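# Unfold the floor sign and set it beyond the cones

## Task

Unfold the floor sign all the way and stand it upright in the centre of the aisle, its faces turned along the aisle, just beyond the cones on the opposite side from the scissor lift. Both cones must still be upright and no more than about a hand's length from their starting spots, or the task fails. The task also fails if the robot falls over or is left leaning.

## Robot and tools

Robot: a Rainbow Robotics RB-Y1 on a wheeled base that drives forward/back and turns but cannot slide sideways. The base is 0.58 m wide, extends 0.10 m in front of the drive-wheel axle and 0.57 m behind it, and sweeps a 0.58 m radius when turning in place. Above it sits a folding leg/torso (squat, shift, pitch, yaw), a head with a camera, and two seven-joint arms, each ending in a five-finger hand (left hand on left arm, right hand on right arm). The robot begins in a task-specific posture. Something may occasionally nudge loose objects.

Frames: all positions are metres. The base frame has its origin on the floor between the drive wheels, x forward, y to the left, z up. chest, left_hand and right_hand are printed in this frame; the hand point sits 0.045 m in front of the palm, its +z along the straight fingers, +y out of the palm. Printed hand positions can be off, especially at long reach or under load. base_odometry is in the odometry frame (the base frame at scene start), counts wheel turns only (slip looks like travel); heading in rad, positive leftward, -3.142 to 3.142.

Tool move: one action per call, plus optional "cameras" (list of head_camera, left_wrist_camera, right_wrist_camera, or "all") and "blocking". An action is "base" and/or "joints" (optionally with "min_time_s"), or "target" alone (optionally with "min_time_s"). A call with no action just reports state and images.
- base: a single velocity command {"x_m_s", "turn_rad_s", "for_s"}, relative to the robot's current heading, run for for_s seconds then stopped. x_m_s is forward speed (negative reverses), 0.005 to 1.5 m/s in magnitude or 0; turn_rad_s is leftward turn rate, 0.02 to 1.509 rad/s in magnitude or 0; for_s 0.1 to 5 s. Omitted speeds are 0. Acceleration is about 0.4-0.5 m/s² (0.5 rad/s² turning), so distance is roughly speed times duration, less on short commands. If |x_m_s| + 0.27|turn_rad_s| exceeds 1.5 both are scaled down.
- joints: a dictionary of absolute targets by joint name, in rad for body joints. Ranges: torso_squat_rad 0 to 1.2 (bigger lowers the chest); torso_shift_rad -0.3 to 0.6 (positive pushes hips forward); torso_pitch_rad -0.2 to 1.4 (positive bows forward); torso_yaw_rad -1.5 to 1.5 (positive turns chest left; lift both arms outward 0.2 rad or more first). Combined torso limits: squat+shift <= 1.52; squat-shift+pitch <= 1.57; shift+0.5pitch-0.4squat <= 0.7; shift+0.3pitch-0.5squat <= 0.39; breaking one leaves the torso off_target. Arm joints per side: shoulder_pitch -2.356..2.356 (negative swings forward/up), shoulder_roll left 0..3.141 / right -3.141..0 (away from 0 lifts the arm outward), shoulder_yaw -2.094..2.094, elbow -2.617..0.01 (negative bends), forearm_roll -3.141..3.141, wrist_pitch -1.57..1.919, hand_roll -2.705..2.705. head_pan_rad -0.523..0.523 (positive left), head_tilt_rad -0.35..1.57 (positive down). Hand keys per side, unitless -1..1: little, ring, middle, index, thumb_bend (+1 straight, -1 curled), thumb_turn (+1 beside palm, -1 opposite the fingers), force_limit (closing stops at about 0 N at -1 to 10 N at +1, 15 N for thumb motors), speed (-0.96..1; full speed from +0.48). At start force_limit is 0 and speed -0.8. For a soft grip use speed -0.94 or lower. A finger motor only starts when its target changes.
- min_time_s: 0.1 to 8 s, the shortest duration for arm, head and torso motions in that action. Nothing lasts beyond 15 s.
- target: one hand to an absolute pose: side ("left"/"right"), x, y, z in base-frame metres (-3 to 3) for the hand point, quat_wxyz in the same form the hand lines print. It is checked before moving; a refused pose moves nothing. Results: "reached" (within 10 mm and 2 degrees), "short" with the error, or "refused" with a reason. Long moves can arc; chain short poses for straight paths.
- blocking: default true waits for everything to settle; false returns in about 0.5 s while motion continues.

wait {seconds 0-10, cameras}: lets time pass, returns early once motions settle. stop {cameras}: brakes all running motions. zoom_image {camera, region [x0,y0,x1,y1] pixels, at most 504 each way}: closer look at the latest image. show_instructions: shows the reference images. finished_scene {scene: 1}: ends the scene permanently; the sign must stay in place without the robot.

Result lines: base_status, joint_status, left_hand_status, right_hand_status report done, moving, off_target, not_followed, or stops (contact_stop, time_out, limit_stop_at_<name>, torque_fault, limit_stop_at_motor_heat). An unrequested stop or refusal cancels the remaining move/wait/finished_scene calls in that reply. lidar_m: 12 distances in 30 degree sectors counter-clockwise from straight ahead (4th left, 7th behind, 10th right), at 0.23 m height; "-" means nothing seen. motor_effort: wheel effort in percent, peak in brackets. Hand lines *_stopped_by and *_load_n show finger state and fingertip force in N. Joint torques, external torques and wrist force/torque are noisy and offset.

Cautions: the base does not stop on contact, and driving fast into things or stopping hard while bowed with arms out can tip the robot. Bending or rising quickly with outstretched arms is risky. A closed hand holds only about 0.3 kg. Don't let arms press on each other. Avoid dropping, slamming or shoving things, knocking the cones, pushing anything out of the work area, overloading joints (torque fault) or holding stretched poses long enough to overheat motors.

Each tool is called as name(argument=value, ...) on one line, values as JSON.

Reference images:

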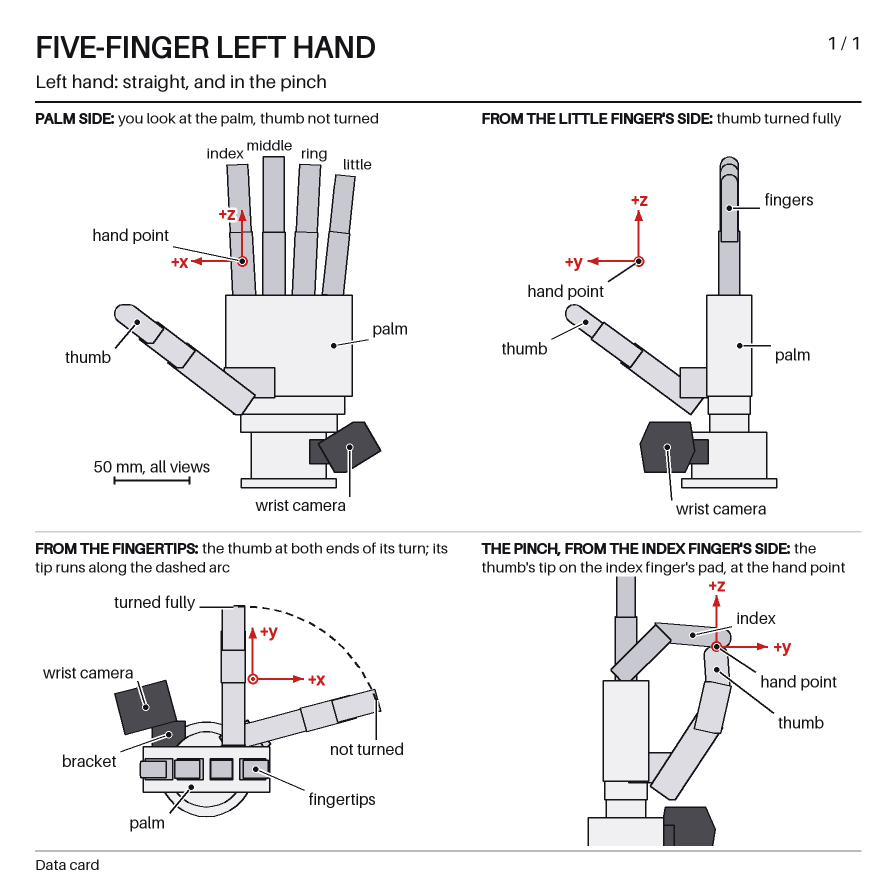

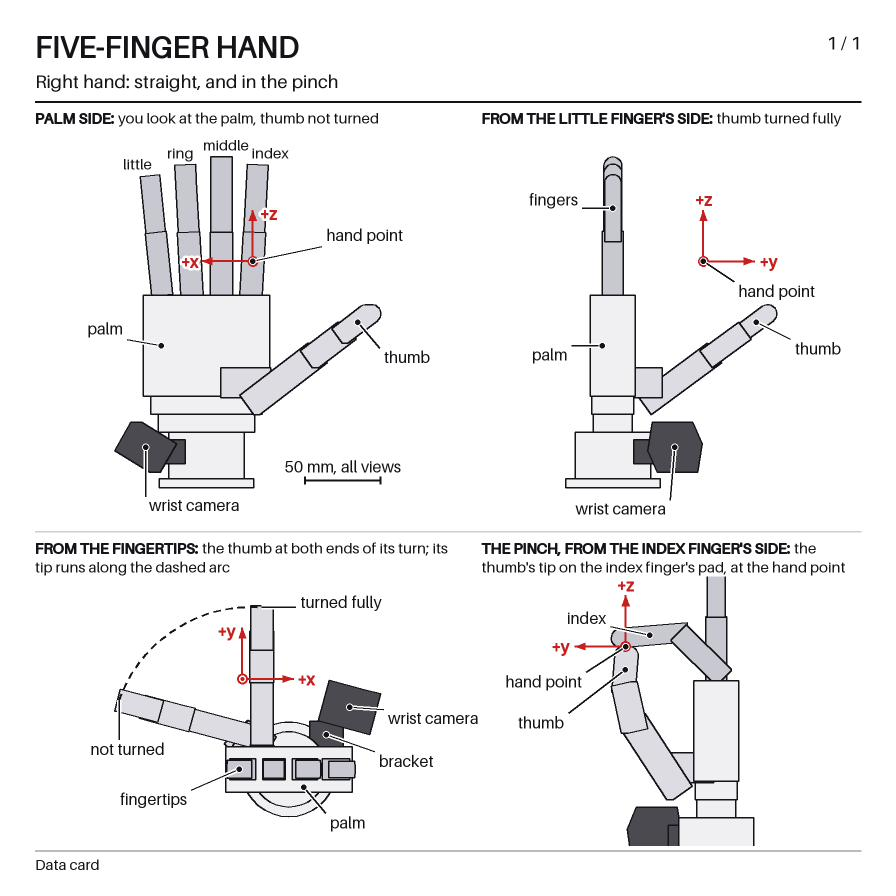

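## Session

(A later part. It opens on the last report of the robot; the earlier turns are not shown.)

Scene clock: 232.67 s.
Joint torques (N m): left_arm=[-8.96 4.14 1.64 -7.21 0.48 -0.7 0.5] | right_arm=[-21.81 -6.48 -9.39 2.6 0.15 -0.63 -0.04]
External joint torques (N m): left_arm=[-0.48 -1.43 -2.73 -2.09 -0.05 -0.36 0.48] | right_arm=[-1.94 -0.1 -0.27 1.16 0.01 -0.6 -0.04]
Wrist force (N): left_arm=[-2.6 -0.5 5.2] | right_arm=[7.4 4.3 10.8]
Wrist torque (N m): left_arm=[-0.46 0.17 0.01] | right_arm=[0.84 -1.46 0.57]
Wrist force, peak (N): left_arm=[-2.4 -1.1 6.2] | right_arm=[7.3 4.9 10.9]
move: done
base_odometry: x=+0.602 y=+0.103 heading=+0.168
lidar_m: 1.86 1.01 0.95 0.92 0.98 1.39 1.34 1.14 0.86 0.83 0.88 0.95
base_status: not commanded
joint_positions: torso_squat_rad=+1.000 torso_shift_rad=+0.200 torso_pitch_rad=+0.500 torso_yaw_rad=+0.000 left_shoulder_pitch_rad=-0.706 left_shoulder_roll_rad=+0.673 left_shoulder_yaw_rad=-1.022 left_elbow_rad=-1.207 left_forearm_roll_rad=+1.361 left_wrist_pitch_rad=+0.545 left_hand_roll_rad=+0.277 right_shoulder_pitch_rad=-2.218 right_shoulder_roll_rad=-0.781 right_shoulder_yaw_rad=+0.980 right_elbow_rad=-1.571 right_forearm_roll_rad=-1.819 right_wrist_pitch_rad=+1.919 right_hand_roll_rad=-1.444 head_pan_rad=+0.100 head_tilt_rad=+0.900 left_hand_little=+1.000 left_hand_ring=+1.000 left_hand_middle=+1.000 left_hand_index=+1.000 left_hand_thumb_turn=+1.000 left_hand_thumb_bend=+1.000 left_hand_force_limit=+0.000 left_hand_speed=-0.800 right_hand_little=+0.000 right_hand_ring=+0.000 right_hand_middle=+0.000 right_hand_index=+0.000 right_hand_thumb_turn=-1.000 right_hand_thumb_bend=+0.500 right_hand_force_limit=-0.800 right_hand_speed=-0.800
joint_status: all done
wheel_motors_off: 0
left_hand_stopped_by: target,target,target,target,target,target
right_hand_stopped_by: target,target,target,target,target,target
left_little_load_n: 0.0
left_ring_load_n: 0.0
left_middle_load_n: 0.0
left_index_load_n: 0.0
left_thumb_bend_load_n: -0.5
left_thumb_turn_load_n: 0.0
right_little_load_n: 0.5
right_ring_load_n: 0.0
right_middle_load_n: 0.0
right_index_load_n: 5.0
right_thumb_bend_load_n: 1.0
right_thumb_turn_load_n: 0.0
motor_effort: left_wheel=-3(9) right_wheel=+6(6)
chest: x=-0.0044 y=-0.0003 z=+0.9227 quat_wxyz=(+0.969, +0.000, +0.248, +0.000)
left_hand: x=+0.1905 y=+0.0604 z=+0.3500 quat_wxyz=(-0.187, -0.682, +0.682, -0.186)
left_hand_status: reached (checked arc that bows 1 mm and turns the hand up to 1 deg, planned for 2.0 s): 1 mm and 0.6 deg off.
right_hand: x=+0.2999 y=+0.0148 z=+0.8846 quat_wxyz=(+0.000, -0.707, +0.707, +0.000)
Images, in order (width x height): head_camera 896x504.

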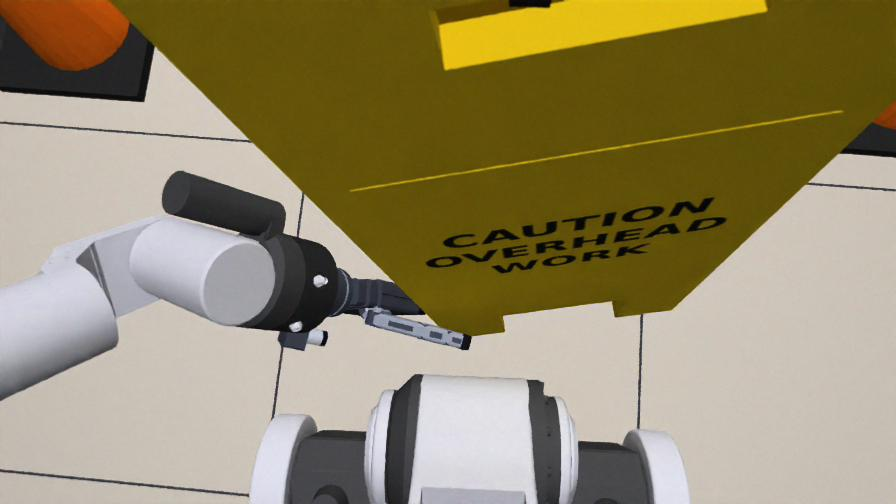

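move(joints={"left_hand_thumb_turn": -1.0, "left_hand_speed": -0.3}, cameras=["head_camera"])

Scene clock: 234.97 s.
Joint torques (N m): left_arm=[-6.52 3.63 1.45 -7.3 0.57 0.2 0.09] | right_arm=[-22.39 -6.81 -9.57 2.54 0.3 -0.5 -0.09]
External joint torques (N m): left_arm=[1.97 -1.94 -2.92 -2.19 0.04 0.54 0.08] | right_arm=[-2.53 -0.44 -0.45 1.1 0.16 -0.47 -0.09]
Wrist force (N): left_arm=[-2.1 -4.8 4.9] | right_arm=[7.0 4.6 10.5]
Wrist torque (N m): left_arm=[-0.67 0.19 -0.33] | right_arm=[0.94 -1.39 0.53]
Wrist force, peak (N): left_arm=[-1.1 -6.1 5.2] | right_arm=[7.0 5.1 11.2]
move: off_target
base_odometry: x=+0.602 y=+0.103 heading=+0.168
lidar_m: 1.86 1.00 0.96 0.93 0.98 1.38 1.35 1.14 0.86 0.83 0.88 0.95
base_status: not commanded
joint_positions: torso_squat_rad=+1.000 torso_shift_rad=+0.200 torso_pitch_rad=+0.500 torso_yaw_rad=+0.000 left_shoulder_pitch_rad=-0.707 left_shoulder_roll_rad=+0.673 left_shoulder_yaw_rad=-1.022 left_elbow_rad=-1.207 left_forearm_roll_rad=+1.361 left_wrist_pitch_rad=+0.545 left_hand_roll_rad=+0.277 right_shoulder_pitch_rad=-2.218 right_shoulder_roll_rad=-0.781 right_shoulder_yaw_rad=+0.980 right_elbow_rad=-1.571 right_forearm_roll_rad=-1.819 right_wrist_pitch_rad=+1.919 right_hand_roll_rad=-1.444 head_pan_rad=+0.100 head_tilt_rad=+0.900 left_hand_little=+1.000 left_hand_ring=+1.000 left_hand_middle=+1.000 left_hand_index=+1.000 left_hand_thumb_turn=+0.465 left_hand_thumb_bend=+1.000 left_hand_force_limit=+0.000 left_hand_speed=-0.300 right_hand_little=+0.000 right_hand_ring=+0.000 right_hand_middle=+0.000 right_hand_index=+0.000 right_hand_thumb_turn=-1.000 right_hand_thumb_bend=+0.500 right_hand_force_limit=-0.800 right_hand_speed=-0.800
joint_status: left_hand_thumb_turn off_target (ended at +0.465, target -1.000); the others done
wheel_motors_off: 0
left_hand_stopped_by: target,target,target,target,target,force
right_hand_stopped_by: target,target,target,target,target,target
left_little_load_n: 0.0
left_ring_load_n: 0.0
left_middle_load_n: 0.0
left_index_load_n: 0.0
left_thumb_bend_load_n: -1.5
left_thumb_turn_load_n: 6.5
right_little_load_n: 0.5
right_ring_load_n: 0.0
right_middle_load_n: 0.0
right_index_load_n: 5.0
right_thumb_bend_load_n: 1.0
right_thumb_turn_load_n: 0.0
motor_effort: left_wheel=-3(8) right_wheel=+6(6)
chest: x=-0.0044 y=-0.0003 z=+0.9227 quat_wxyz=(+0.969, +0.000, +0.248, +0.000)
left_hand: x=+0.1908 y=+0.0603 z=+0.3501 quat_wxyz=(-0.187, -0.682, +0.682, -0.186)
right_hand: x=+0.2999 y=+0.0148 z=+0.8846 quat_wxyz=(+0.000, -0.707, +0.707, +0.000)
Images, in order (width x height): head_camera 896x504.

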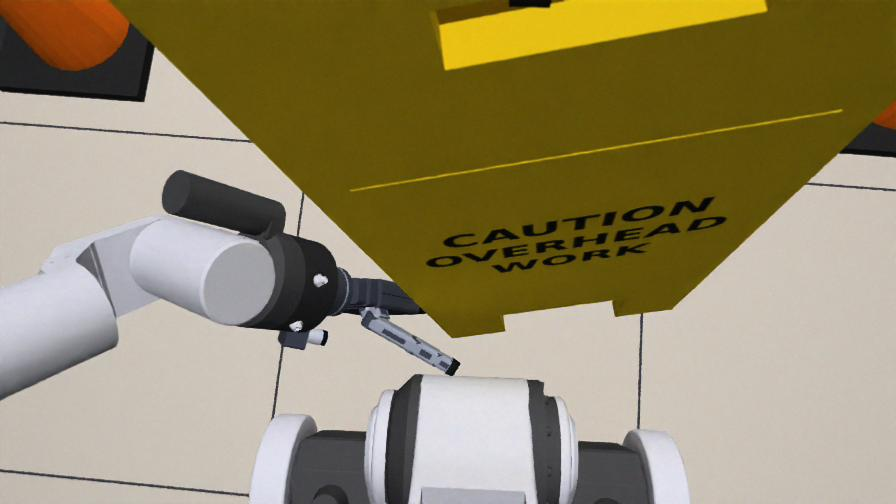

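move(joints={"left_hand_thumb_turn": 0.6})

move(target={"side": "left", "x": 0.20, "y": 0.085, "z": 0.350, "quat_wxyz": [0.1830, 0.6830, -0.6830, 0.1830]}, min_time_s=1.5)

move(target={"side": "right", "x": 0.33, "y": 0.035, "z": 0.885, "quat_wxyz": [0, -0.7071, 0.7071, 0]}, min_time_s=2, cameras=["head_camera"])

Scene clock: 235.90 s.
Joint torques (N m): left_arm=[-6.99 3.96 2.08 -7.11 0.63 -0.21 0.12] | right_arm=[-22.23 -6.35 -9.45 2.34 0.16 -0.61 -0.02]
External joint torques (N m): left_arm=[1.5 -1.61 -2.29 -1.99 0.1 0.13 0.11] | right_arm=[-2.37 0.02 -0.33 0.9 0.01 -0.58 -0.02]
Wrist force (N): left_arm=[-2.0 -1.3 4.4] | right_arm=[6.7 4.4 10.2]
Wrist torque (N m): left_arm=[-0.56 0.11 0.03] | right_arm=[0.93 -1.31 0.54]
Wrist force, peak (N): left_arm=[-1.8 -5.4 5.9] | right_arm=[7.4 4.8 11.2]
move: done
base_odometry: x=+0.602 y=+0.103 heading=+0.168
lidar_m: 1.86 1.00 0.94 0.92 0.97 1.39 1.35 1.14 0.86 0.83 0.88 0.95
base_status: not commanded
joint_positions: torso_squat_rad=+1.000 torso_shift_rad=+0.200 torso_pitch_rad=+0.500 torso_yaw_rad=+0.000 left_shoulder_pitch_rad=-0.707 left_shoulder_roll_rad=+0.673 left_shoulder_yaw_rad=-1.022 left_elbow_rad=-1.207 left_forearm_roll_rad=+1.361 left_wrist_pitch_rad=+0.545 left_hand_roll_rad=+0.277 right_shoulder_pitch_rad=-2.218 right_shoulder_roll_rad=-0.781 right_shoulder_yaw_rad=+0.980 right_elbow_rad=-1.571 right_forearm_roll_rad=-1.819 right_wrist_pitch_rad=+1.919 right_hand_roll_rad=-1.444 head_pan_rad=+0.100 head_tilt_rad=+0.900 left_hand_little=+1.000 left_hand_ring=+1.000 left_hand_middle=+1.000 left_hand_index=+1.000 left_hand_thumb_turn=+0.600 left_hand_thumb_bend=+1.000 left_hand_force_limit=+0.000 left_hand_speed=-0.300 right_hand_little=+0.000 right_hand_ring=+0.000 right_hand_middle=+0.000 right_hand_index=+0.000 right_hand_thumb_turn=-1.000 right_hand_thumb_bend=+0.500 right_hand_force_limit=-0.800 right_hand_speed=-0.800
joint_status: all done
wheel_motors_off: 0
left_hand_stopped_by: target,target,target,target,target,target
right_hand_stopped_by: target,target,target,target,target,target
left_little_load_n: 0.0
left_ring_load_n: 0.0
left_middle_load_n: 0.0
left_index_load_n: 0.0
left_thumb_bend_load_n: -0.5
left_thumb_turn_load_n: 0.0
right_little_load_n: 0.5
right_ring_load_n: 0.0
right_middle_load_n: 0.0
right_index_load_n: 5.0
right_thumb_bend_load_n: 1.0
right_thumb_turn_load_n: 0.0
motor_effort: left_wheel=-7(8) right_wheel=+5(6)
chest: x=-0.0044 y=-0.0003 z=+0.9227 quat_wxyz=(+0.969, +0.000, +0.248, +0.000)
left_hand: x=+0.1908 y=+0.0603 z=+0.3501 quat_wxyz=(-0.187, -0.682, +0.682, -0.186)
right_hand: x=+0.2999 y=+0.0148 z=+0.8846 quat_wxyz=(+0.000, -0.707, +0.707, +0.000)
pictures: none

Scene clock: 236.20 s.
Joint torques (N m): left_arm=[-6.85 3.67 1.67 -7.16 0.53 -0.29 0.25] | right_arm=[-22.04 -6.37 -10.25 2.67 0.12 -0.54 -0.04]
External joint torques (N m): left_arm=[1.64 -1.9 -2.7 -2.04 -0.01 0.04 0.23] | right_arm=[-2.18 0.01 -1.13 1.23 -0.02 -0.5 -0.04]
Wrist force (N): left_arm=[-2.0 -0.9 5.5] | right_arm=[7.2 4.5 10.4]
Wrist torque (N m): left_arm=[-0.52 0.14 0.01] | right_arm=[0.95 -1.44 0.55]
Wrist force, peak (N): left_arm=[-2.2 -1.6 5.4] | right_arm=[7.5 4.6 11.0]
move: refused
base_odometry: x=+0.602 y=+0.103 heading=+0.168
lidar_m: 1.86 1.01 0.95 0.92 0.98 1.39 1.35 1.13 0.85 0.83 0.87 0.94
base_status: not commanded
joint_positions: torso_squat_rad=+1.000 torso_shift_rad=+0.200 torso_pitch_rad=+0.500 torso_yaw_rad=+0.000 left_shoulder_pitch_rad=-0.707 left_shoulder_roll_rad=+0.673 left_shoulder_yaw_rad=-1.022 left_elbow_rad=-1.207 left_forearm_roll_rad=+1.361 left_wrist_pitch_rad=+0.545 left_hand_roll_rad=+0.277 right_shoulder_pitch_rad=-2.218 right_shoulder_roll_rad=-0.781 right_shoulder_yaw_rad=+0.980 right_elbow_rad=-1.571 right_forearm_roll_rad=-1.819 right_wrist_pitch_rad=+1.919 right_hand_roll_rad=-1.444 head_pan_rad=+0.100 head_tilt_rad=+0.900 left_hand_little=+1.000 left_hand_ring=+1.000 left_hand_middle=+1.000 left_hand_index=+1.000 left_hand_thumb_turn=+0.600 left_hand_thumb_bend=+1.000 left_hand_force_limit=+0.000 left_hand_speed=-0.300 right_hand_little=+0.000 right_hand_ring=+0.000 right_hand_middle=+0.000 right_hand_index=+0.000 right_hand_thumb_turn=-1.000 right_hand_thumb_bend=+0.500 right_hand_force_limit=-0.800 right_hand_speed=-0.800
joint_status: not commanded
wheel_motors_off: 0
left_hand_stopped_by: target,target,target,target,target,target
right_hand_stopped_by: target,target,target,target,target,target
left_little_load_n: 0.0
left_ring_load_n: 0.0
left_middle_load_n: 0.0
left_index_load_n: 0.0
left_thumb_bend_load_n: 0.0
left_thumb_turn_load_n: 0.0
right_little_load_n: 1.0
right_ring_load_n: 0.0
right_middle_load_n: 0.5
right_index_load_n: 5.0
right_thumb_bend_load_n: 1.5
right_thumb_turn_load_n: 0.0
motor_effort: left_wheel=-9(9) right_wheel=+6(6)
chest: x=-0.0044 y=-0.0003 z=+0.9227 quat_wxyz=(+0.969, +0.000, +0.248, +0.000)
left_hand: x=+0.1908 y=+0.0603 z=+0.3501 quat_wxyz=(-0.187, -0.682, +0.682, -0.186)
left_hand_status: refused: the guard in BODY COLLISIONS bars a direction that this move needs. Nothing moved. Move this arm clear with "joints".
right_hand: x=+0.2999 y=+0.0148 z=+0.8846 quat_wxyz=(+0.000, -0.707, +0.707, +0.000)
pictures: none

not run: a stop that you did not command came earlier in this reply.

move(joints={"left_hand_thumb_turn": 1.0})

move(target={"side": "left", "x": 0.20, "y": 0.085, "z": 0.350, "quat_wxyz": [0.1830, 0.6830, -0.6830, 0.1830]}, min_time_s=1.5)

move(target={"side": "right", "x": 0.33, "y": 0.035, "z": 0.885, "quat_wxyz": [0, -0.7071, 0.7071, 0]}, min_time_s=2, cameras=["head_camera"])

Scene clock: 237.17 s.
Joint torques (N m): left_arm=[-7.26 3.49 1.78 -7.21 0.59 -0.17 0.12] | right_arm=[-22.32 -6.24 -9.66 2.57 0.21 -0.66 -0.17]
External joint torques (N m): left_arm=[1.22 -2.09 -2.59 -2.09 0.06 0.17 0.11] | right_arm=[-2.46 0.14 -0.54 1.13 0.07 -0.62 -0.17]
Wrist force (N): left_arm=[-2.0 -1.2 4.7] | right_arm=[7.3 4.8 10.6]
Wrist torque (N m): left_arm=[-0.54 0.12 0.02] | right_arm=[0.92 -1.42 0.59]
Wrist force, peak (N): left_arm=[-2.3 -1.1 5.6] | right_arm=[7.2 4.6 11.6]
move: done
base_odometry: x=+0.602 y=+0.103 heading=+0.168
lidar_m: 1.87 1.00 0.95 0.93 0.98 1.38 1.35 1.14 0.86 0.83 0.89 0.95
base_status: not commanded
joint_positions: torso_squat_rad=+1.000 torso_shift_rad=+0.200 torso_pitch_rad=+0.500 torso_yaw_rad=+0.000 left_shoulder_pitch_rad=-0.707 left_shoulder_roll_rad=+0.673 left_shoulder_yaw_rad=-1.022 left_elbow_rad=-1.207 left_forearm_roll_rad=+1.361 left_wrist_pitch_rad=+0.545 left_hand_roll_rad=+0.277 right_shoulder_pitch_rad=-2.218 right_shoulder_roll_rad=-0.781 right_shoulder_yaw_rad=+0.980 right_elbow_rad=-1.571 right_forearm_roll_rad=-1.819 right_wrist_pitch_rad=+1.919 right_hand_roll_rad=-1.444 head_pan_rad=+0.100 head_tilt_rad=+0.900 left_hand_little=+1.000 left_hand_ring=+1.000 left_hand_middle=+1.000 left_hand_index=+1.000 left_hand_thumb_turn=+1.000 left_hand_thumb_bend=+1.000 left_hand_force_limit=+0.000 left_hand_speed=-0.300 right_hand_little=+0.000 right_hand_ring=+0.000 right_hand_middle=+0.000 right_hand_index=+0.000 right_hand_thumb_turn=-1.000 right_hand_thumb_bend=+0.500 right_hand_force_limit=-0.800 right_hand_speed=-0.800
joint_status: all done
wheel_motors_off: 0
left_hand_stopped_by: target,target,target,target,target,target
right_hand_stopped_by: target,target,target,target,target,target
left_little_load_n: 0.0
left_ring_load_n: 0.0
left_middle_load_n: 0.0
left_index_load_n: 0.0
left_thumb_bend_load_n: -0.5
left_thumb_turn_load_n: 0.0
right_little_load_n: 0.5
right_ring_load_n: 0.0
right_middle_load_n: 0.0
right_index_load_n: 5.0
right_thumb_bend_load_n: 1.0
right_thumb_turn_load_n: 0.0
motor_effort: left_wheel=-4(8) right_wheel=+6(6)
chest: x=-0.0044 y=-0.0003 z=+0.9227 quat_wxyz=(+0.969, +0.000, +0.248, +0.000)
left_hand: x=+0.1908 y=+0.0603 z=+0.3501 quat_wxyz=(-0.187, -0.682, +0.682, -0.186)
right_hand: x=+0.2999 y=+0.0148 z=+0.8846 quat_wxyz=(+0.000, -0.707, +0.707, +0.000)
pictures: none

Scene clock: 239.00 s.
Joint torques (N m): left_arm=[-6.57 7.17 5.47 -4.77 1.18 -0.12 0.02] | right_arm=[-21.88 -6.1 -9.68 2.52 0.07 -0.62 -0.03]
External joint torques (N m): left_arm=[2.04 0.62 0.92 -0.01 0.64 0.15 0] | right_arm=[-2.01 0.27 -0.56 1.08 -0.07 -0.59 -0.04]
Wrist force (N): left_arm=[-1.5 -1.2 5.3] | right_arm=[6.4 4.7 11.7]
Wrist torque (N m): left_arm=[-0.61 0.17 -0.04] | right_arm=[0.89 -1.41 0.58]
Wrist force, peak (N): left_arm=[-2.1 -0.9 5.6] | right_arm=[7.2 4.7 11.7]
move: done
base_odometry: x=+0.602 y=+0.103 heading=+0.168
lidar_m: 1.86 1.01 0.96 0.92 0.98 1.39 1.35 1.13 0.85 0.83 0.87 0.94
base_status: not commanded
joint_positions: torso_squat_rad=+1.000 torso_shift_rad=+0.200 torso_pitch_rad=+0.500 torso_yaw_rad=+0.000 left_shoulder_pitch_rad=-0.707 left_shoulder_roll_rad=+0.708 left_shoulder_yaw_rad=-1.001 left_elbow_rad=-1.189 left_forearm_roll_rad=+1.425 left_wrist_pitch_rad=+0.560 left_hand_roll_rad=+0.204 right_shoulder_pitch_rad=-2.218 right_shoulder_roll_rad=-0.781 right_shoulder_yaw_rad=+0.980 right_elbow_rad=-1.571 right_forearm_roll_rad=-1.819 right_wrist_pitch_rad=+1.919 right_hand_roll_rad=-1.444 head_pan_rad=+0.100 head_tilt_rad=+0.900 left_hand_little=+1.000 left_hand_ring=+1.000 left_hand_middle=+1.000 left_hand_index=+1.000 left_hand_thumb_turn=+1.000 left_hand_thumb_bend=+1.000 left_hand_force_limit=+0.000 left_hand_speed=-0.300 right_hand_little=+0.000 right_hand_ring=+0.000 right_hand_middle=+0.000 right_hand_index=+0.000 right_hand_thumb_turn=-1.000 right_hand_thumb_bend=+0.500 right_hand_force_limit=-0.800 right_hand_speed=-0.800
joint_status: all done
wheel_motors_off: 0
left_hand_stopped_by: target,target,target,target,target,target
right_hand_stopped_by: target,target,target,target,target,target
left_little_load_n: 0.0
left_ring_load_n: 0.0
left_middle_load_n: 0.0
left_index_load_n: 0.0
left_thumb_bend_load_n: 0.0
left_thumb_turn_load_n: 0.0
right_little_load_n: 1.0
right_ring_load_n: 0.5
right_middle_load_n: 0.0
right_index_load_n: 5.5
right_thumb_bend_load_n: 2.0
right_thumb_turn_load_n: 0.0
motor_effort: left_wheel=-6(10) right_wheel=+6(6)
chest: x=-0.0044 y=-0.0003 z=+0.9227 quat_wxyz=(+0.969, +0.000, +0.248, +0.000)
left_hand: x=+0.2000 y=+0.0841 z=+0.3499 quat_wxyz=(-0.180, -0.684, +0.683, -0.183)
left_hand_status: reached (checked arc that bows 0 mm and turns the hand up to 1 deg, planned for 1.5 s): 1 mm and 0.4 deg off.
right_hand: x=+0.2999 y=+0.0148 z=+0.8846 quat_wxyz=(+0.000, -0.707, +0.707, +0.000)
pictures: none

Scene clock: 241.33 s.
Joint torques (N m): left_arm=[-7.16 7.06 6.04 -5.49 1.14 0.03 0.08] | right_arm=[-24 -6.72 -9.12 1.87 0.21 -0.6 -0.1]
External joint torques (N m): left_arm=[1.46 0.5 1.49 -0.74 0.6 0.3 0.07] | right_arm=[-2.88 0.28 -0.33 0.93 0.07 -0.56 -0.1]
Wrist force (N): left_arm=[-2.4 -0.7 5.6] | right_arm=[7.0 4.9 10.0]
Wrist torque (N m): left_arm=[-0.51 0.19 -0.09] | right_arm=[0.89 -1.57 0.57]
Wrist force, peak (N): left_arm=[-2.9 -1.4 6.2] | right_arm=[7.0 5.4 11.7]
move: done
base_odometry: x=+0.602 y=+0.103 heading=+0.168
lidar_m: 1.87 1.01 0.95 0.92 0.98 1.38 1.35 1.13 0.86 0.83 0.88 0.94
base_status: not commanded
joint_positions: torso_squat_rad=+1.000 torso_shift_rad=+0.200 torso_pitch_rad=+0.500 torso_yaw_rad=+0.000 left_shoulder_pitch_rad=-0.707 left_shoulder_roll_rad=+0.708 left_shoulder_yaw_rad=-1.001 left_elbow_rad=-1.189 left_forearm_roll_rad=+1.425 left_wrist_pitch_rad=+0.560 left_hand_roll_rad=+0.204 right_shoulder_pitch_rad=-2.255 right_shoulder_roll_rad=-0.685 right_shoulder_yaw_rad=+1.015 right_elbow_rad=-1.360 right_forearm_roll_rad=-1.755 right_wrist_pitch_rad=+1.919 right_hand_roll_rad=-1.322 head_pan_rad=+0.100 head_tilt_rad=+0.900 left_hand_little=+1.000 left_hand_ring=+1.000 left_hand_middle=+1.000 left_hand_index=+1.000 left_hand_thumb_turn=+1.000 left_hand_thumb_bend=+1.000 left_hand_force_limit=+0.000 left_hand_speed=-0.300 right_hand_little=+0.000 right_hand_ring=+0.000 right_hand_middle=+0.000 right_hand_index=+0.001 right_hand_thumb_turn=-1.000 right_hand_thumb_bend=+0.500 right_hand_force_limit=-0.800 right_hand_speed=-0.800
joint_status: all done
wheel_motors_off: 0
left_hand_stopped_by: target,target,target,target,target,target
right_hand_stopped_by: target,target,target,target,target,target
left_little_load_n: 0.5
left_ring_load_n: 0.0
left_middle_load_n: 0.0
left_index_load_n: 0.0
left_thumb_bend_load_n: 0.0
left_thumb_turn_load_n: 0.0
right_little_load_n: 1.0
right_ring_load_n: 0.0
right_middle_load_n: 0.0
right_index_load_n: 5.0
right_thumb_bend_load_n: 2.0
right_thumb_turn_load_n: 0.0
motor_effort: left_wheel=-4(8) right_wheel=+6(6)
chest: x=-0.0044 y=-0.0003 z=+0.9227 quat_wxyz=(+0.969, +0.000, +0.248, +0.000)
left_hand: x=+0.2001 y=+0.0841 z=+0.3498 quat_wxyz=(-0.180, -0.684, +0.683, -0.183)
right_hand: x=+0.3297 y=+0.0347 z=+0.8846 quat_wxyz=(+0.000, -0.707, +0.707, +0.000)
right_hand_status: reached (checked arc that bows 2 mm and turns the hand up to 1 deg, planned for 2.0 s): 1 mm and 0.1 deg off.
Images, in order (width x height): head_camera 896x504.

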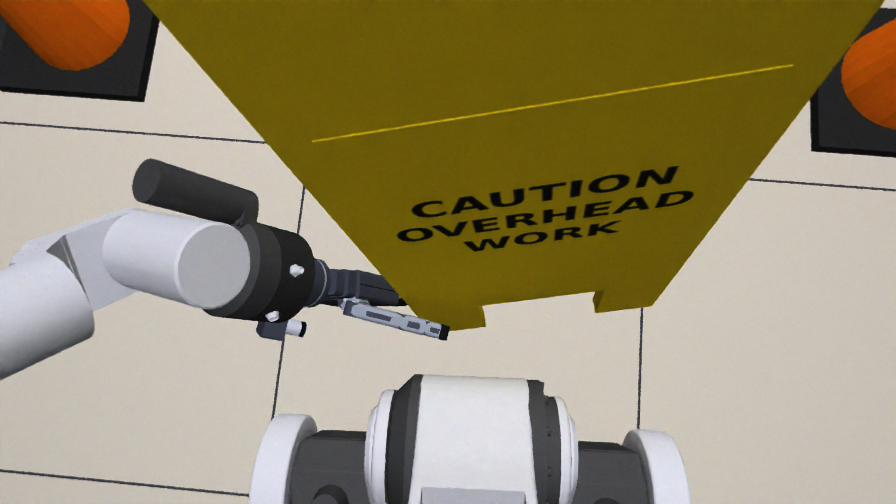

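move(target={"side": "right", "x": 0.36, "y": 0.06, "z": 0.88, "quat_wxyz": [0, -0.7071, 0.7071, 0]}, min_time_s=2)

move(joints={"head_tilt_rad": 0.7}, cameras=["head_camera"])

Scene clock: 243.93 s.
Joint torques (N m): left_arm=[-6.95 6.45 4.8 -5.43 1.04 -0.14 -0.05] | right_arm=[-24.64 -7.96 -7.92 1.17 0.08 -0.69 -0.26]
External joint torques (N m): left_arm=[1.66 -0.11 0.25 -0.67 0.5 0.13 -0.07] | right_arm=[-2.33 -0.15 -0.01 0.71 -0.07 -0.66 -0.26]
Wrist force (N): left_arm=[-2.3 -1.0 5.6] | right_arm=[7.0 5.3 10.0]
Wrist torque (N m): left_arm=[-0.58 0.10 -0.06] | right_arm=[1.00 -1.57 0.56]
Wrist force, peak (N): left_arm=[-3.1 -0.9 6.1] | right_arm=[7.5 4.4 11.7]
move: done
base_odometry: x=+0.602 y=+0.103 heading=+0.168
lidar_m: 1.87 0.99 0.94 0.92 0.98 1.39 1.35 1.14 0.86 0.83 0.88 0.95
base_status: not commanded
joint_positions: torso_squat_rad=+1.000 torso_shift_rad=+0.200 torso_pitch_rad=+0.500 torso_yaw_rad=+0.000 left_shoulder_pitch_rad=-0.707 left_shoulder_roll_rad=+0.708 left_shoulder_yaw_rad=-1.001 left_elbow_rad=-1.189 left_forearm_roll_rad=+1.425 left_wrist_pitch_rad=+0.560 left_hand_roll_rad=+0.204 right_shoulder_pitch_rad=-2.299 right_shoulder_roll_rad=-0.558 right_shoulder_yaw_rad=+1.055 right_elbow_rad=-1.098 right_forearm_roll_rad=-1.688 right_wrist_pitch_rad=+1.901 right_hand_roll_rad=-1.180 head_pan_rad=+0.100 head_tilt_rad=+0.900 left_hand_little=+1.000 left_hand_ring=+1.000 left_hand_middle=+1.000 left_hand_index=+1.000 left_hand_thumb_turn=+1.000 left_hand_thumb_bend=+1.000 left_hand_force_limit=+0.000 left_hand_speed=-0.300 right_hand_little=+0.000 right_hand_ring=+0.000 right_hand_middle=+0.000 right_hand_index=+0.001 right_hand_thumb_turn=-1.000 right_hand_thumb_bend=+0.501 right_hand_force_limit=-0.800 right_hand_speed=-0.800
joint_status: all done
wheel_motors_off: 0
left_hand_stopped_by: target,target,target,target,target,target
right_hand_stopped_by: target,target,target,target,target,target
left_little_load_n: 0.0
left_ring_load_n: 0.0
left_middle_load_n: 0.0
left_index_load_n: 0.0
left_thumb_bend_load_n: 0.0
left_thumb_turn_load_n: 0.0
right_little_load_n: 1.5
right_ring_load_n: 0.0
right_middle_load_n: 0.0
right_index_load_n: 5.0
right_thumb_bend_load_n: 3.5
right_thumb_turn_load_n: -0.5
motor_effort: left_wheel=-8(9) right_wheel=+6(6)
chest: x=-0.0044 y=-0.0003 z=+0.9227 quat_wxyz=(+0.969, +0.000, +0.248, +0.000)
left_hand: x=+0.2001 y=+0.0842 z=+0.3498 quat_wxyz=(-0.180, -0.684, +0.683, -0.183)
right_hand: x=+0.3595 y=+0.0596 z=+0.8794 quat_wxyz=(+0.002, -0.706, +0.708, +0.000)
right_hand_status: reached (checked arc that bows 3 mm and turns the hand up to 2 deg, planned for 2.0 s): 1 mm and 0.2 deg off.
pictures: none

Scene clock: 244.67 s.
Joint torques (N m): left_arm=[-6.64 6.87 5.64 -5.76 1.12 -0.16 -0.18] | right_arm=[-25.07 -8.24 -8.1 1.19 0.21 -0.79 -0.16]
External joint torques (N m): left_arm=[1.98 0.31 1.09 -1 0.58 0.11 -0.19] | right_arm=[-2.76 -0.42 -0.18 0.73 0.06 -0.76 -0.16]
Wrist force (N): left_arm=[-2.3 -0.8 6.0] | right_arm=[7.3 4.9 10.2]
Wrist torque (N m): left_arm=[-0.57 0.14 -0.10] | right_arm=[0.92 -1.58 0.56]
Wrist force, peak (N): left_arm=[-2.8 -0.9 5.9] | right_arm=[7.3 4.8 10.4]
move: done
base_odometry: x=+0.602 y=+0.103 heading=+0.168
lidar_m: 1.86 1.02 0.94 0.93 0.98 1.38 1.35 1.13 0.86 0.83 0.87 0.95
base_status: not commanded
joint_positions: torso_squat_rad=+1.000 torso_shift_rad=+0.200 torso_pitch_rad=+0.500 torso_yaw_rad=+0.000 left_shoulder_pitch_rad=-0.707 left_shoulder_roll_rad=+0.708 left_shoulder_yaw_rad=-1.001 left_elbow_rad=-1.189 left_forearm_roll_rad=+1.425 left_wrist_pitch_rad=+0.560 left_hand_roll_rad=+0.204 right_shoulder_pitch_rad=-2.299 right_shoulder_roll_rad=-0.558 right_shoulder_yaw_rad=+1.055 right_elbow_rad=-1.098 right_forearm_roll_rad=-1.688 right_wrist_pitch_rad=+1.901 right_hand_roll_rad=-1.180 head_pan_rad=+0.100 head_tilt_rad=+0.700 left_hand_little=+1.000 left_hand_ring=+1.000 left_hand_middle=+1.000 left_hand_index=+1.000 left_hand_thumb_turn=+1.000 left_hand_thumb_bend=+1.000 left_hand_force_limit=+0.000 left_hand_speed=-0.300 right_hand_little=+0.000 right_hand_ring=+0.000 right_hand_middle=+0.000 right_hand_index=+0.001 right_hand_thumb_turn=-1.000 right_hand_thumb_bend=+0.501 right_hand_force_limit=-0.800 right_hand_speed=-0.800
joint_status: all done
wheel_motors_off: 0
left_hand_stopped_by: target,target,target,target,target,target
right_hand_stopped_by: target,target,target,target,target,target
left_little_load_n: 0.0
left_ring_load_n: 0.0
left_middle_load_n: 0.0
left_index_load_n: 0.0
left_thumb_bend_load_n: 0.0
left_thumb_turn_load_n: 0.0
right_little_load_n: 1.0
right_ring_load_n: 0.0
right_middle_load_n: 0.0
right_index_load_n: 5.0
right_thumb_bend_load_n: 3.5
right_thumb_turn_load_n: -0.5
motor_effort: left_wheel=-7(8) right_wheel=+6(6)
chest: x=-0.0044 y=-0.0003 z=+0.9227 quat_wxyz=(+0.969, +0.000, +0.248, +0.000)
left_hand: x=+0.2001 y=+0.0842 z=+0.3498 quat_wxyz=(-0.180, -0.684, +0.683, -0.183)
right_hand: x=+0.3595 y=+0.0596 z=+0.8794 quat_wxyz=(+0.002, -0.706, +0.708, +0.000)
Images, in order (width x height): head_camera 896x504.

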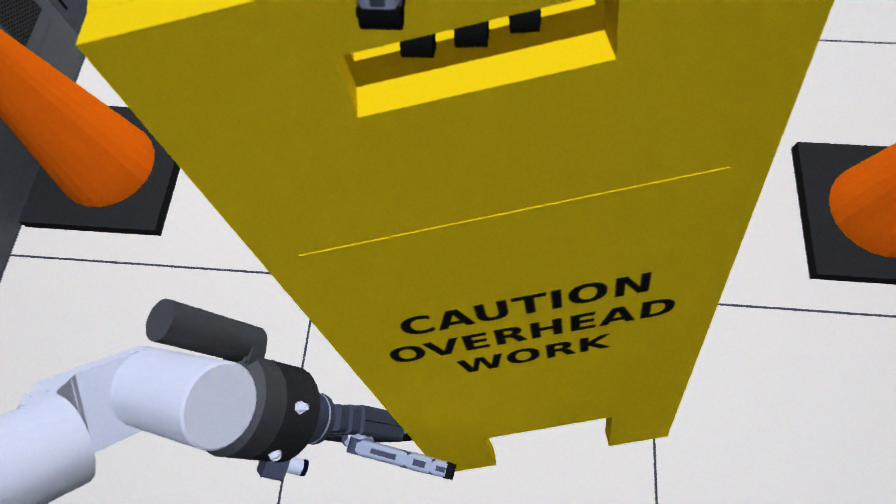

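move(target={"side": "left", "x": 0.230, "y": 0.100, "z": 0.352, "quat_wxyz": [0.1830, 0.6830, -0.6830, 0.1830]}, min_time_s=2)

move(joints={"left_hand_thumb_turn": -1.0}, cameras=["head_camera", "left_wrist_camera"])

Scene clock: 249.77 s.
Joint torques (N m): left_arm=[-10.26 5.65 5.55 -4.65 1.22 0.02 0.04] | right_arm=[-25.22 -8.17 -8.41 1.32 -0.03 -0.58 -0.1]
External joint torques (N m): left_arm=[-0.4 -1.61 0.82 -0.4 0.62 0.13 0.03] | right_arm=[-2.9 -0.36 -0.5 0.85 -0.18 -0.54 -0.1]
Wrist force (N): left_arm=[-3.4 -0.6 5.0] | right_arm=[6.9 5.0 10.2]
Wrist torque (N m): left_arm=[-0.47 0.27 -0.12] | right_arm=[1.06 -1.41 0.56]
Wrist force, peak (N): left_arm=[-2.9 -1.1 6.8] | right_arm=[6.9 5.0 11.4]
move: done
base_odometry: x=+0.602 y=+0.103 heading=+0.168
lidar_m: 1.87 1.00 0.94 0.92 0.97 1.38 1.35 1.13 0.86 0.83 0.88 0.95
base_status: not commanded
joint_positions: torso_squat_rad=+1.000 torso_shift_rad=+0.200 torso_pitch_rad=+0.500 torso_yaw_rad=+0.000 left_shoulder_pitch_rad=-0.759 left_shoulder_roll_rad=+0.690 left_shoulder_yaw_rad=-0.950 left_elbow_rad=-1.066 left_forearm_roll_rad=+1.552 left_wrist_pitch_rad=+0.630 left_hand_roll_rad=+0.050 right_shoulder_pitch_rad=-2.299 right_shoulder_roll_rad=-0.558 right_shoulder_yaw_rad=+1.055 right_elbow_rad=-1.098 right_forearm_roll_rad=-1.688 right_wrist_pitch_rad=+1.901 right_hand_roll_rad=-1.180 head_pan_rad=+0.100 head_tilt_rad=+0.700 left_hand_little=+1.000 left_hand_ring=+1.000 left_hand_middle=+1.000 left_hand_index=+1.000 left_hand_thumb_turn=+1.000 left_hand_thumb_bend=+1.000 left_hand_force_limit=+0.000 left_hand_speed=-0.300 right_hand_little=+0.000 right_hand_ring=+0.000 right_hand_middle=+0.000 right_hand_index=+0.001 right_hand_thumb_turn=-1.000 right_hand_thumb_bend=+0.501 right_hand_force_limit=-0.800 right_hand_speed=-0.800
joint_status: all done
wheel_motors_off: 0
left_hand_stopped_by: target,target,target,target,target,target
right_hand_stopped_by: target,target,target,target,target,target
left_little_load_n: 0.0
left_ring_load_n: 0.0
left_middle_load_n: 0.0
left_index_load_n: 0.0
left_thumb_bend_load_n: -0.5
left_thumb_turn_load_n: 0.5
right_little_load_n: 1.0
right_ring_load_n: 0.0
right_middle_load_n: 0.0
right_index_load_n: 5.5
right_thumb_bend_load_n: 3.5
right_thumb_turn_load_n: 0.0
motor_effort: left_wheel=-3(8) right_wheel=+6(6)
chest: x=-0.0044 y=-0.0003 z=+0.9227 quat_wxyz=(+0.969, +0.000, +0.247, +0.000)
left_hand: x=+0.2295 y=+0.1001 z=+0.3521 quat_wxyz=(-0.181, -0.684, +0.683, -0.182)
left_hand_status: reached (checked arc that bows 6 mm and turns the hand up to 1 deg, planned for 2.0 s): 0 mm and 0.3 deg off.
right_hand: x=+0.3595 y=+0.0596 z=+0.8794 quat_wxyz=(+0.002, -0.706, +0.708, +0.000)
pictures: none

Scene clock: 251.73 s.
Joint torques (N m): left_arm=[-10.03 5.56 6.31 -4.77 1.36 -0.11 -0.08] | right_arm=[-25 -8.47 -8.19 1.33 0.05 -0.68 -0.19]
External joint torques (N m): left_arm=[-0.18 -1.72 1.58 -0.53 0.76 0 -0.09] | right_arm=[-2.69 -0.66 -0.27 0.87 -0.1 -0.65 -0.19]
Wrist force (N): left_arm=[-2.7 -0.6 5.0] | right_arm=[7.2 5.4 10.3]
Wrist torque (N m): left_arm=[-0.50 0.22 -0.07] | right_arm=[1.10 -1.47 0.59]
Wrist force, peak (N): left_arm=[-2.9 -0.9 6.0] | right_arm=[8.0 4.8 10.5]
move: done
base_odometry: x=+0.602 y=+0.103 heading=+0.168
lidar_m: 1.86 1.01 0.95 0.92 0.98 1.38 1.35 1.13 0.86 0.83 0.87 0.95
base_status: not commanded
joint_positions: torso_squat_rad=+1.000 torso_shift_rad=+0.200 torso_pitch_rad=+0.500 torso_yaw_rad=+0.000 left_shoulder_pitch_rad=-0.759 left_shoulder_roll_rad=+0.690 left_shoulder_yaw_rad=-0.950 left_elbow_rad=-1.066 left_forearm_roll_rad=+1.552 left_wrist_pitch_rad=+0.630 left_hand_roll_rad=+0.050 right_shoulder_pitch_rad=-2.299 right_shoulder_roll_rad=-0.558 right_shoulder_yaw_rad=+1.055 right_elbow_rad=-1.098 right_forearm_roll_rad=-1.688 right_wrist_pitch_rad=+1.901 right_hand_roll_rad=-1.180 head_pan_rad=+0.100 head_tilt_rad=+0.700 left_hand_little=+1.000 left_hand_ring=+1.000 left_hand_middle=+1.000 left_hand_index=+1.000 left_hand_thumb_turn=-1.000 left_hand_thumb_bend=+1.000 left_hand_force_limit=+0.000 left_hand_speed=-0.300 right_hand_little=+0.000 right_hand_ring=+0.000 right_hand_middle=+0.000 right_hand_index=+0.001 right_hand_thumb_turn=-1.000 right_hand_thumb_bend=+0.501 right_hand_force_limit=-0.800 right_hand_speed=-0.800
joint_status: all done
wheel_motors_off: 0
left_hand_stopped_by: target,target,target,target,target,target
right_hand_stopped_by: target,target,target,target,target,target
left_little_load_n: 0.0
left_ring_load_n: 0.0
left_middle_load_n: 0.5
left_index_load_n: 0.0
left_thumb_bend_load_n: 0.0
left_thumb_turn_load_n: 0.0
right_little_load_n: 0.5
right_ring_load_n: 0.0
right_middle_load_n: 0.0
right_index_load_n: 5.5
right_thumb_bend_load_n: 3.5
right_thumb_turn_load_n: 0.0
motor_effort: left_wheel=-5(9) right_wheel=+6(6)
chest: x=-0.0044 y=-0.0003 z=+0.9227 quat_wxyz=(+0.969, +0.000, +0.247, +0.000)
left_hand: x=+0.2295 y=+0.1001 z=+0.3521 quat_wxyz=(-0.181, -0.684, +0.683, -0.182)
right_hand: x=+0.3595 y=+0.0596 z=+0.8794 quat_wxyz=(+0.002, -0.706, +0.708, +0.000)
Images, in order (width x height): head_camera 896x504, left_wrist_camera 504x504.

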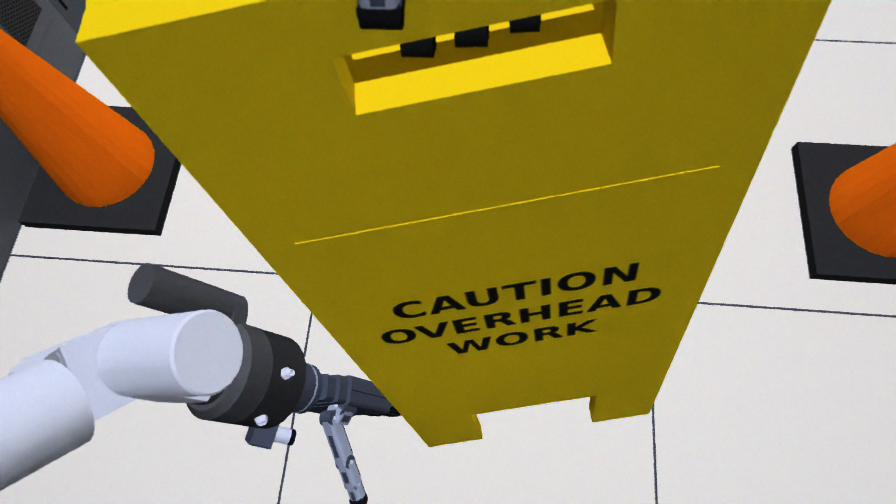

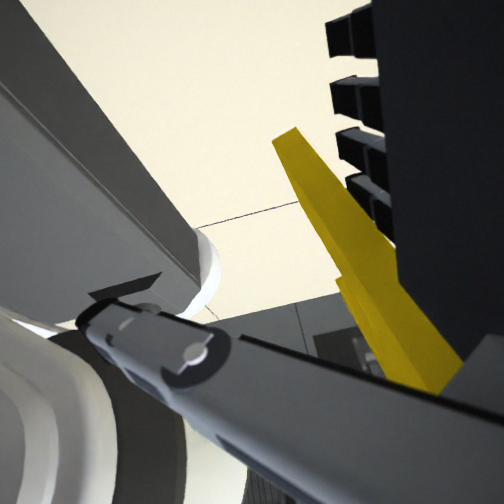

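move(target={"side": "left", "x": 0.230, "y": 0.050, "z": 0.356, "quat_wxyz": [0.1830, 0.6830, -0.6830, 0.1830]}, min_time_s=2, cameras=["head_camera", "left_wrist_camera"])

Scene clock: 252.37 s.
Joint torques (N m): left_arm=[-10.25 5.2 5.69 -4.89 1.21 0.03 -0.04] | right_arm=[-25.2 -7.93 -8.39 1.1 0.07 -0.62 -0.14]
External joint torques (N m): left_arm=[-0.41 -2.08 0.96 -0.65 0.6 0.13 -0.06] | right_arm=[-2.89 -0.11 -0.48 0.64 -0.08 -0.59 -0.14]
Wrist force (N): left_arm=[-2.2 -0.9 5.4] | right_arm=[7.7 5.1 10.2]
Wrist torque (N m): left_arm=[-0.55 0.11 -0.07] | right_arm=[1.08 -1.56 0.60]
Wrist force, peak (N): left_arm=[-3.1 -0.6 5.7] | right_arm=[7.8 5.1 10.8]
move: refused
base_odometry: x=+0.602 y=+0.103 heading=+0.168
lidar_m: 1.86 1.00 0.95 0.92 0.99 1.39 1.35 1.13 0.85 0.83 0.87 0.95
base_status: not commanded
joint_positions: torso_squat_rad=+1.000 torso_shift_rad=+0.200 torso_pitch_rad=+0.500 torso_yaw_rad=+0.000 left_shoulder_pitch_rad=-0.759 left_shoulder_roll_rad=+0.690 left_shoulder_yaw_rad=-0.950 left_elbow_rad=-1.066 left_forearm_roll_rad=+1.552 left_wrist_pitch_rad=+0.630 left_hand_roll_rad=+0.050 right_shoulder_pitch_rad=-2.299 right_shoulder_roll_rad=-0.558 right_shoulder_yaw_rad=+1.055 right_elbow_rad=-1.098 right_forearm_roll_rad=-1.688 right_wrist_pitch_rad=+1.901 right_hand_roll_rad=-1.180 head_pan_rad=+0.100 head_tilt_rad=+0.700 left_hand_little=+1.000 left_hand_ring=+1.000 left_hand_middle=+1.000 left_hand_index=+1.000 left_hand_thumb_turn=-1.000 left_hand_thumb_bend=+1.000 left_hand_force_limit=+0.000 left_hand_speed=-0.300 right_hand_little=+0.000 right_hand_ring=+0.000 right_hand_middle=+0.000 right_hand_index=+0.001 right_hand_thumb_turn=-1.000 right_hand_thumb_bend=+0.501 right_hand_force_limit=-0.800 right_hand_speed=-0.800
joint_status: not commanded
wheel_motors_off: 0
left_hand_stopped_by: target,target,target,target,target,target
right_hand_stopped_by: target,target,target,target,target,target
left_little_load_n: 0.0
left_ring_load_n: 0.0
left_middle_load_n: -0.5
left_index_load_n: 0.0
left_thumb_bend_load_n: 0.0
left_thumb_turn_load_n: -0.5
right_little_load_n: 1.0
right_ring_load_n: 0.0
right_middle_load_n: 0.5
right_index_load_n: 5.5
right_thumb_bend_load_n: 3.5
right_thumb_turn_load_n: -0.5
motor_effort: left_wheel=-5(6) right_wheel=+6(6)
chest: x=-0.0044 y=-0.0003 z=+0.9227 quat_wxyz=(+0.969, +0.000, +0.247, +0.000)
left_hand: x=+0.2295 y=+0.1001 z=+0.3521 quat_wxyz=(-0.181, -0.684, +0.683, -0.182)
left_hand_status: refused: the posture found for that pose stands 18.5 mm from the leg (limit 20 mm). Nothing moved. No other posture of the arm helps: the pose sets where the hand stands. Ask for a pose farther off.
right_hand: x=+0.3595 y=+0.0596 z=+0.8794 quat_wxyz=(+0.002, -0.706, +0.708, +0.000)
Images, in order (width x height): head_camera 896x504, left_wrist_camera 504x504.

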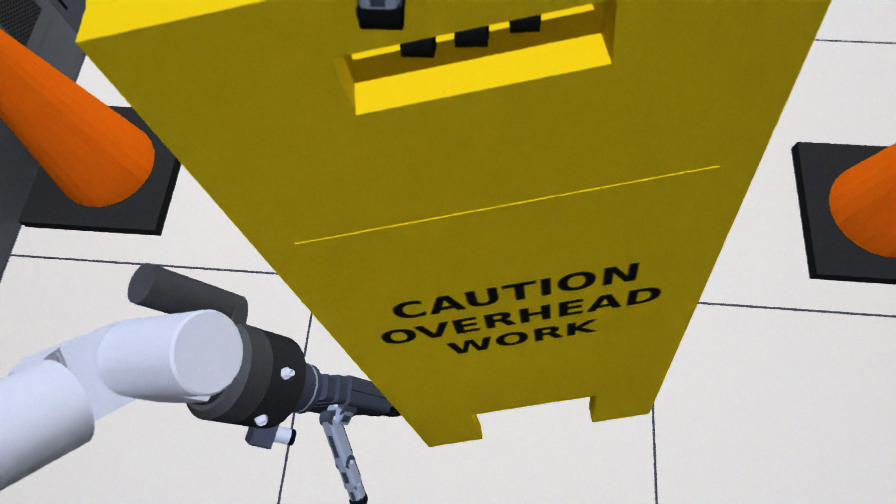

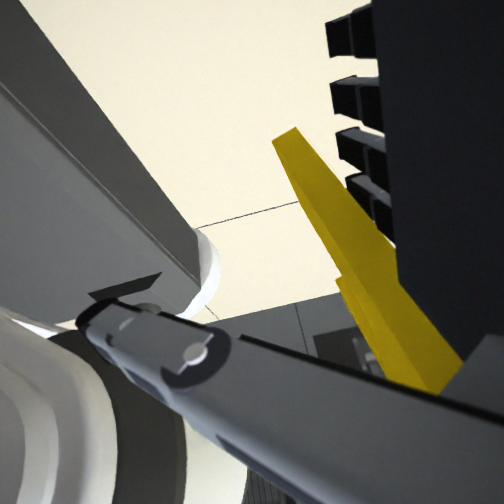

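move(target={"side": "left", "x": 0.238, "y": 0.055, "z": 0.375, "quat_wxyz": [0.1830, 0.6830, -0.6830, 0.1830]}, min_time_s=2, cameras=["head_camera", "left_wrist_camera"])

Scene clock: 254.83 s.
Joint torques (N m): left_arm=[-11.46 3.94 2.54 -7.41 0.65 -0.76 0.48] | right_arm=[-25.11 -8.16 -8.42 1.08 -0.05 -0.62 0.03]
External joint torques (N m): left_arm=[-0.62 -2.12 -2.72 -2.47 0.05 -0.41 0.46] | right_arm=[-2.8 -0.35 -0.5 0.62 -0.21 -0.59 0.03]
Wrist force (N): left_arm=[-3.1 -0.4 5.3] | right_arm=[7.6 5.0 9.5]
Wrist torque (N m): left_arm=[-0.46 0.14 -0.01] | right_arm=[0.98 -1.46 0.57]
Wrist force, peak (N): left_arm=[-3.7 -0.7 5.6] | right_arm=[8.0 4.5 10.6]
move: done
base_odometry: x=+0.602 y=+0.103 heading=+0.168
lidar_m: 1.86 1.01 0.95 0.92 0.97 1.39 1.35 1.14 0.86 0.83 0.88 0.96
base_status: not commanded
joint_positions: torso_squat_rad=+1.000 torso_shift_rad=+0.200 torso_pitch_rad=+0.500 torso_yaw_rad=+0.000 left_shoulder_pitch_rad=-0.821 left_shoulder_roll_rad=+0.686 left_shoulder_yaw_rad=-1.012 left_elbow_rad=-1.186 left_forearm_roll_rad=+1.416 left_wrist_pitch_rad=+0.629 left_hand_roll_rad=+0.300 right_shoulder_pitch_rad=-2.299 right_shoulder_roll_rad=-0.558 right_shoulder_yaw_rad=+1.055 right_elbow_rad=-1.098 right_forearm_roll_rad=-1.688 right_wrist_pitch_rad=+1.901 right_hand_roll_rad=-1.180 head_pan_rad=+0.100 head_tilt_rad=+0.700 left_hand_little=+1.000 left_hand_ring=+1.000 left_hand_middle=+1.000 left_hand_index=+1.000 left_hand_thumb_turn=-1.000 left_hand_thumb_bend=+1.000 left_hand_force_limit=+0.000 left_hand_speed=-0.300 right_hand_little=+0.000 right_hand_ring=+0.000 right_hand_middle=+0.000 right_hand_index=+0.001 right_hand_thumb_turn=-1.000 right_hand_thumb_bend=+0.501 right_hand_force_limit=-0.800 right_hand_speed=-0.800
joint_status: all done
wheel_motors_off: 0
left_hand_stopped_by: target,target,target,target,target,target
right_hand_stopped_by: target,target,target,target,target,target
left_little_load_n: 0.0
left_ring_load_n: 0.0
left_middle_load_n: 0.0
left_index_load_n: 0.0
left_thumb_bend_load_n: 0.0
left_thumb_turn_load_n: 0.0
right_little_load_n: 0.5
right_ring_load_n: 0.0
right_middle_load_n: 0.0
right_index_load_n: 6.0
right_thumb_bend_load_n: 3.5
right_thumb_turn_load_n: 0.0
motor_effort: left_wheel=-4(8) right_wheel=+6(6)
chest: x=-0.0044 y=-0.0003 z=+0.9227 quat_wxyz=(+0.969, +0.000, +0.247, +0.000)
left_hand: x=+0.2383 y=+0.0554 z=+0.3749 quat_wxyz=(-0.186, -0.682, +0.683, -0.185)
left_hand_status: reached (checked arc that bows 1 mm and turns the hand up to 1 deg, planned for 2.0 s): 0 mm and 0.5 deg off.
right_hand: x=+0.3595 y=+0.0596 z=+0.8794 quat_wxyz=(+0.002, -0.706, +0.708, +0.000)
Images, in order (width x height): head_camera 896x504, left_wrist_camera 504x504.

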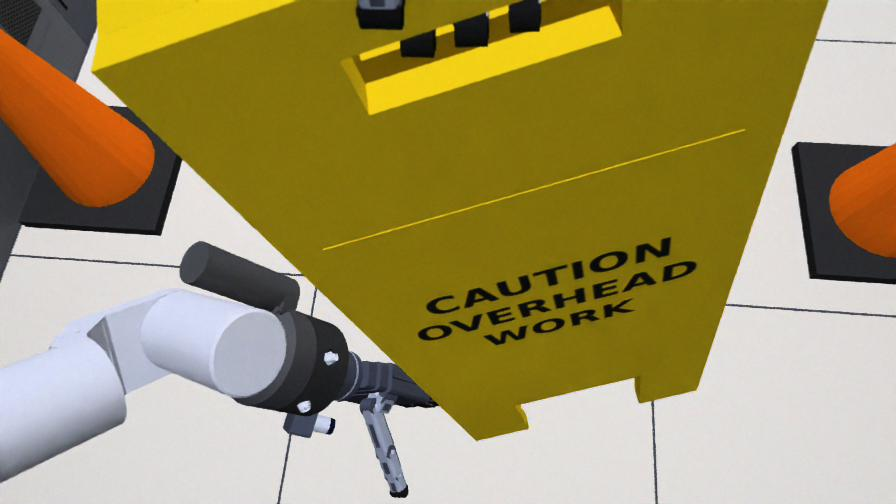

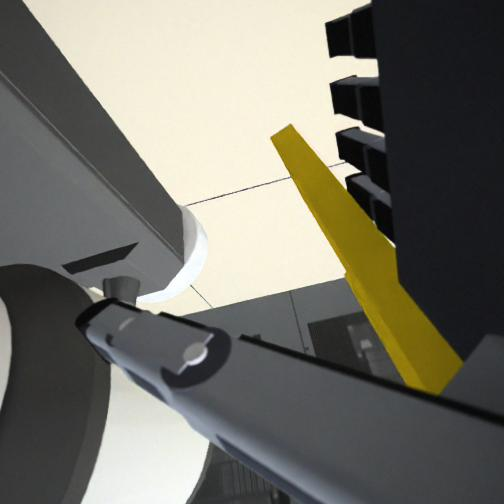

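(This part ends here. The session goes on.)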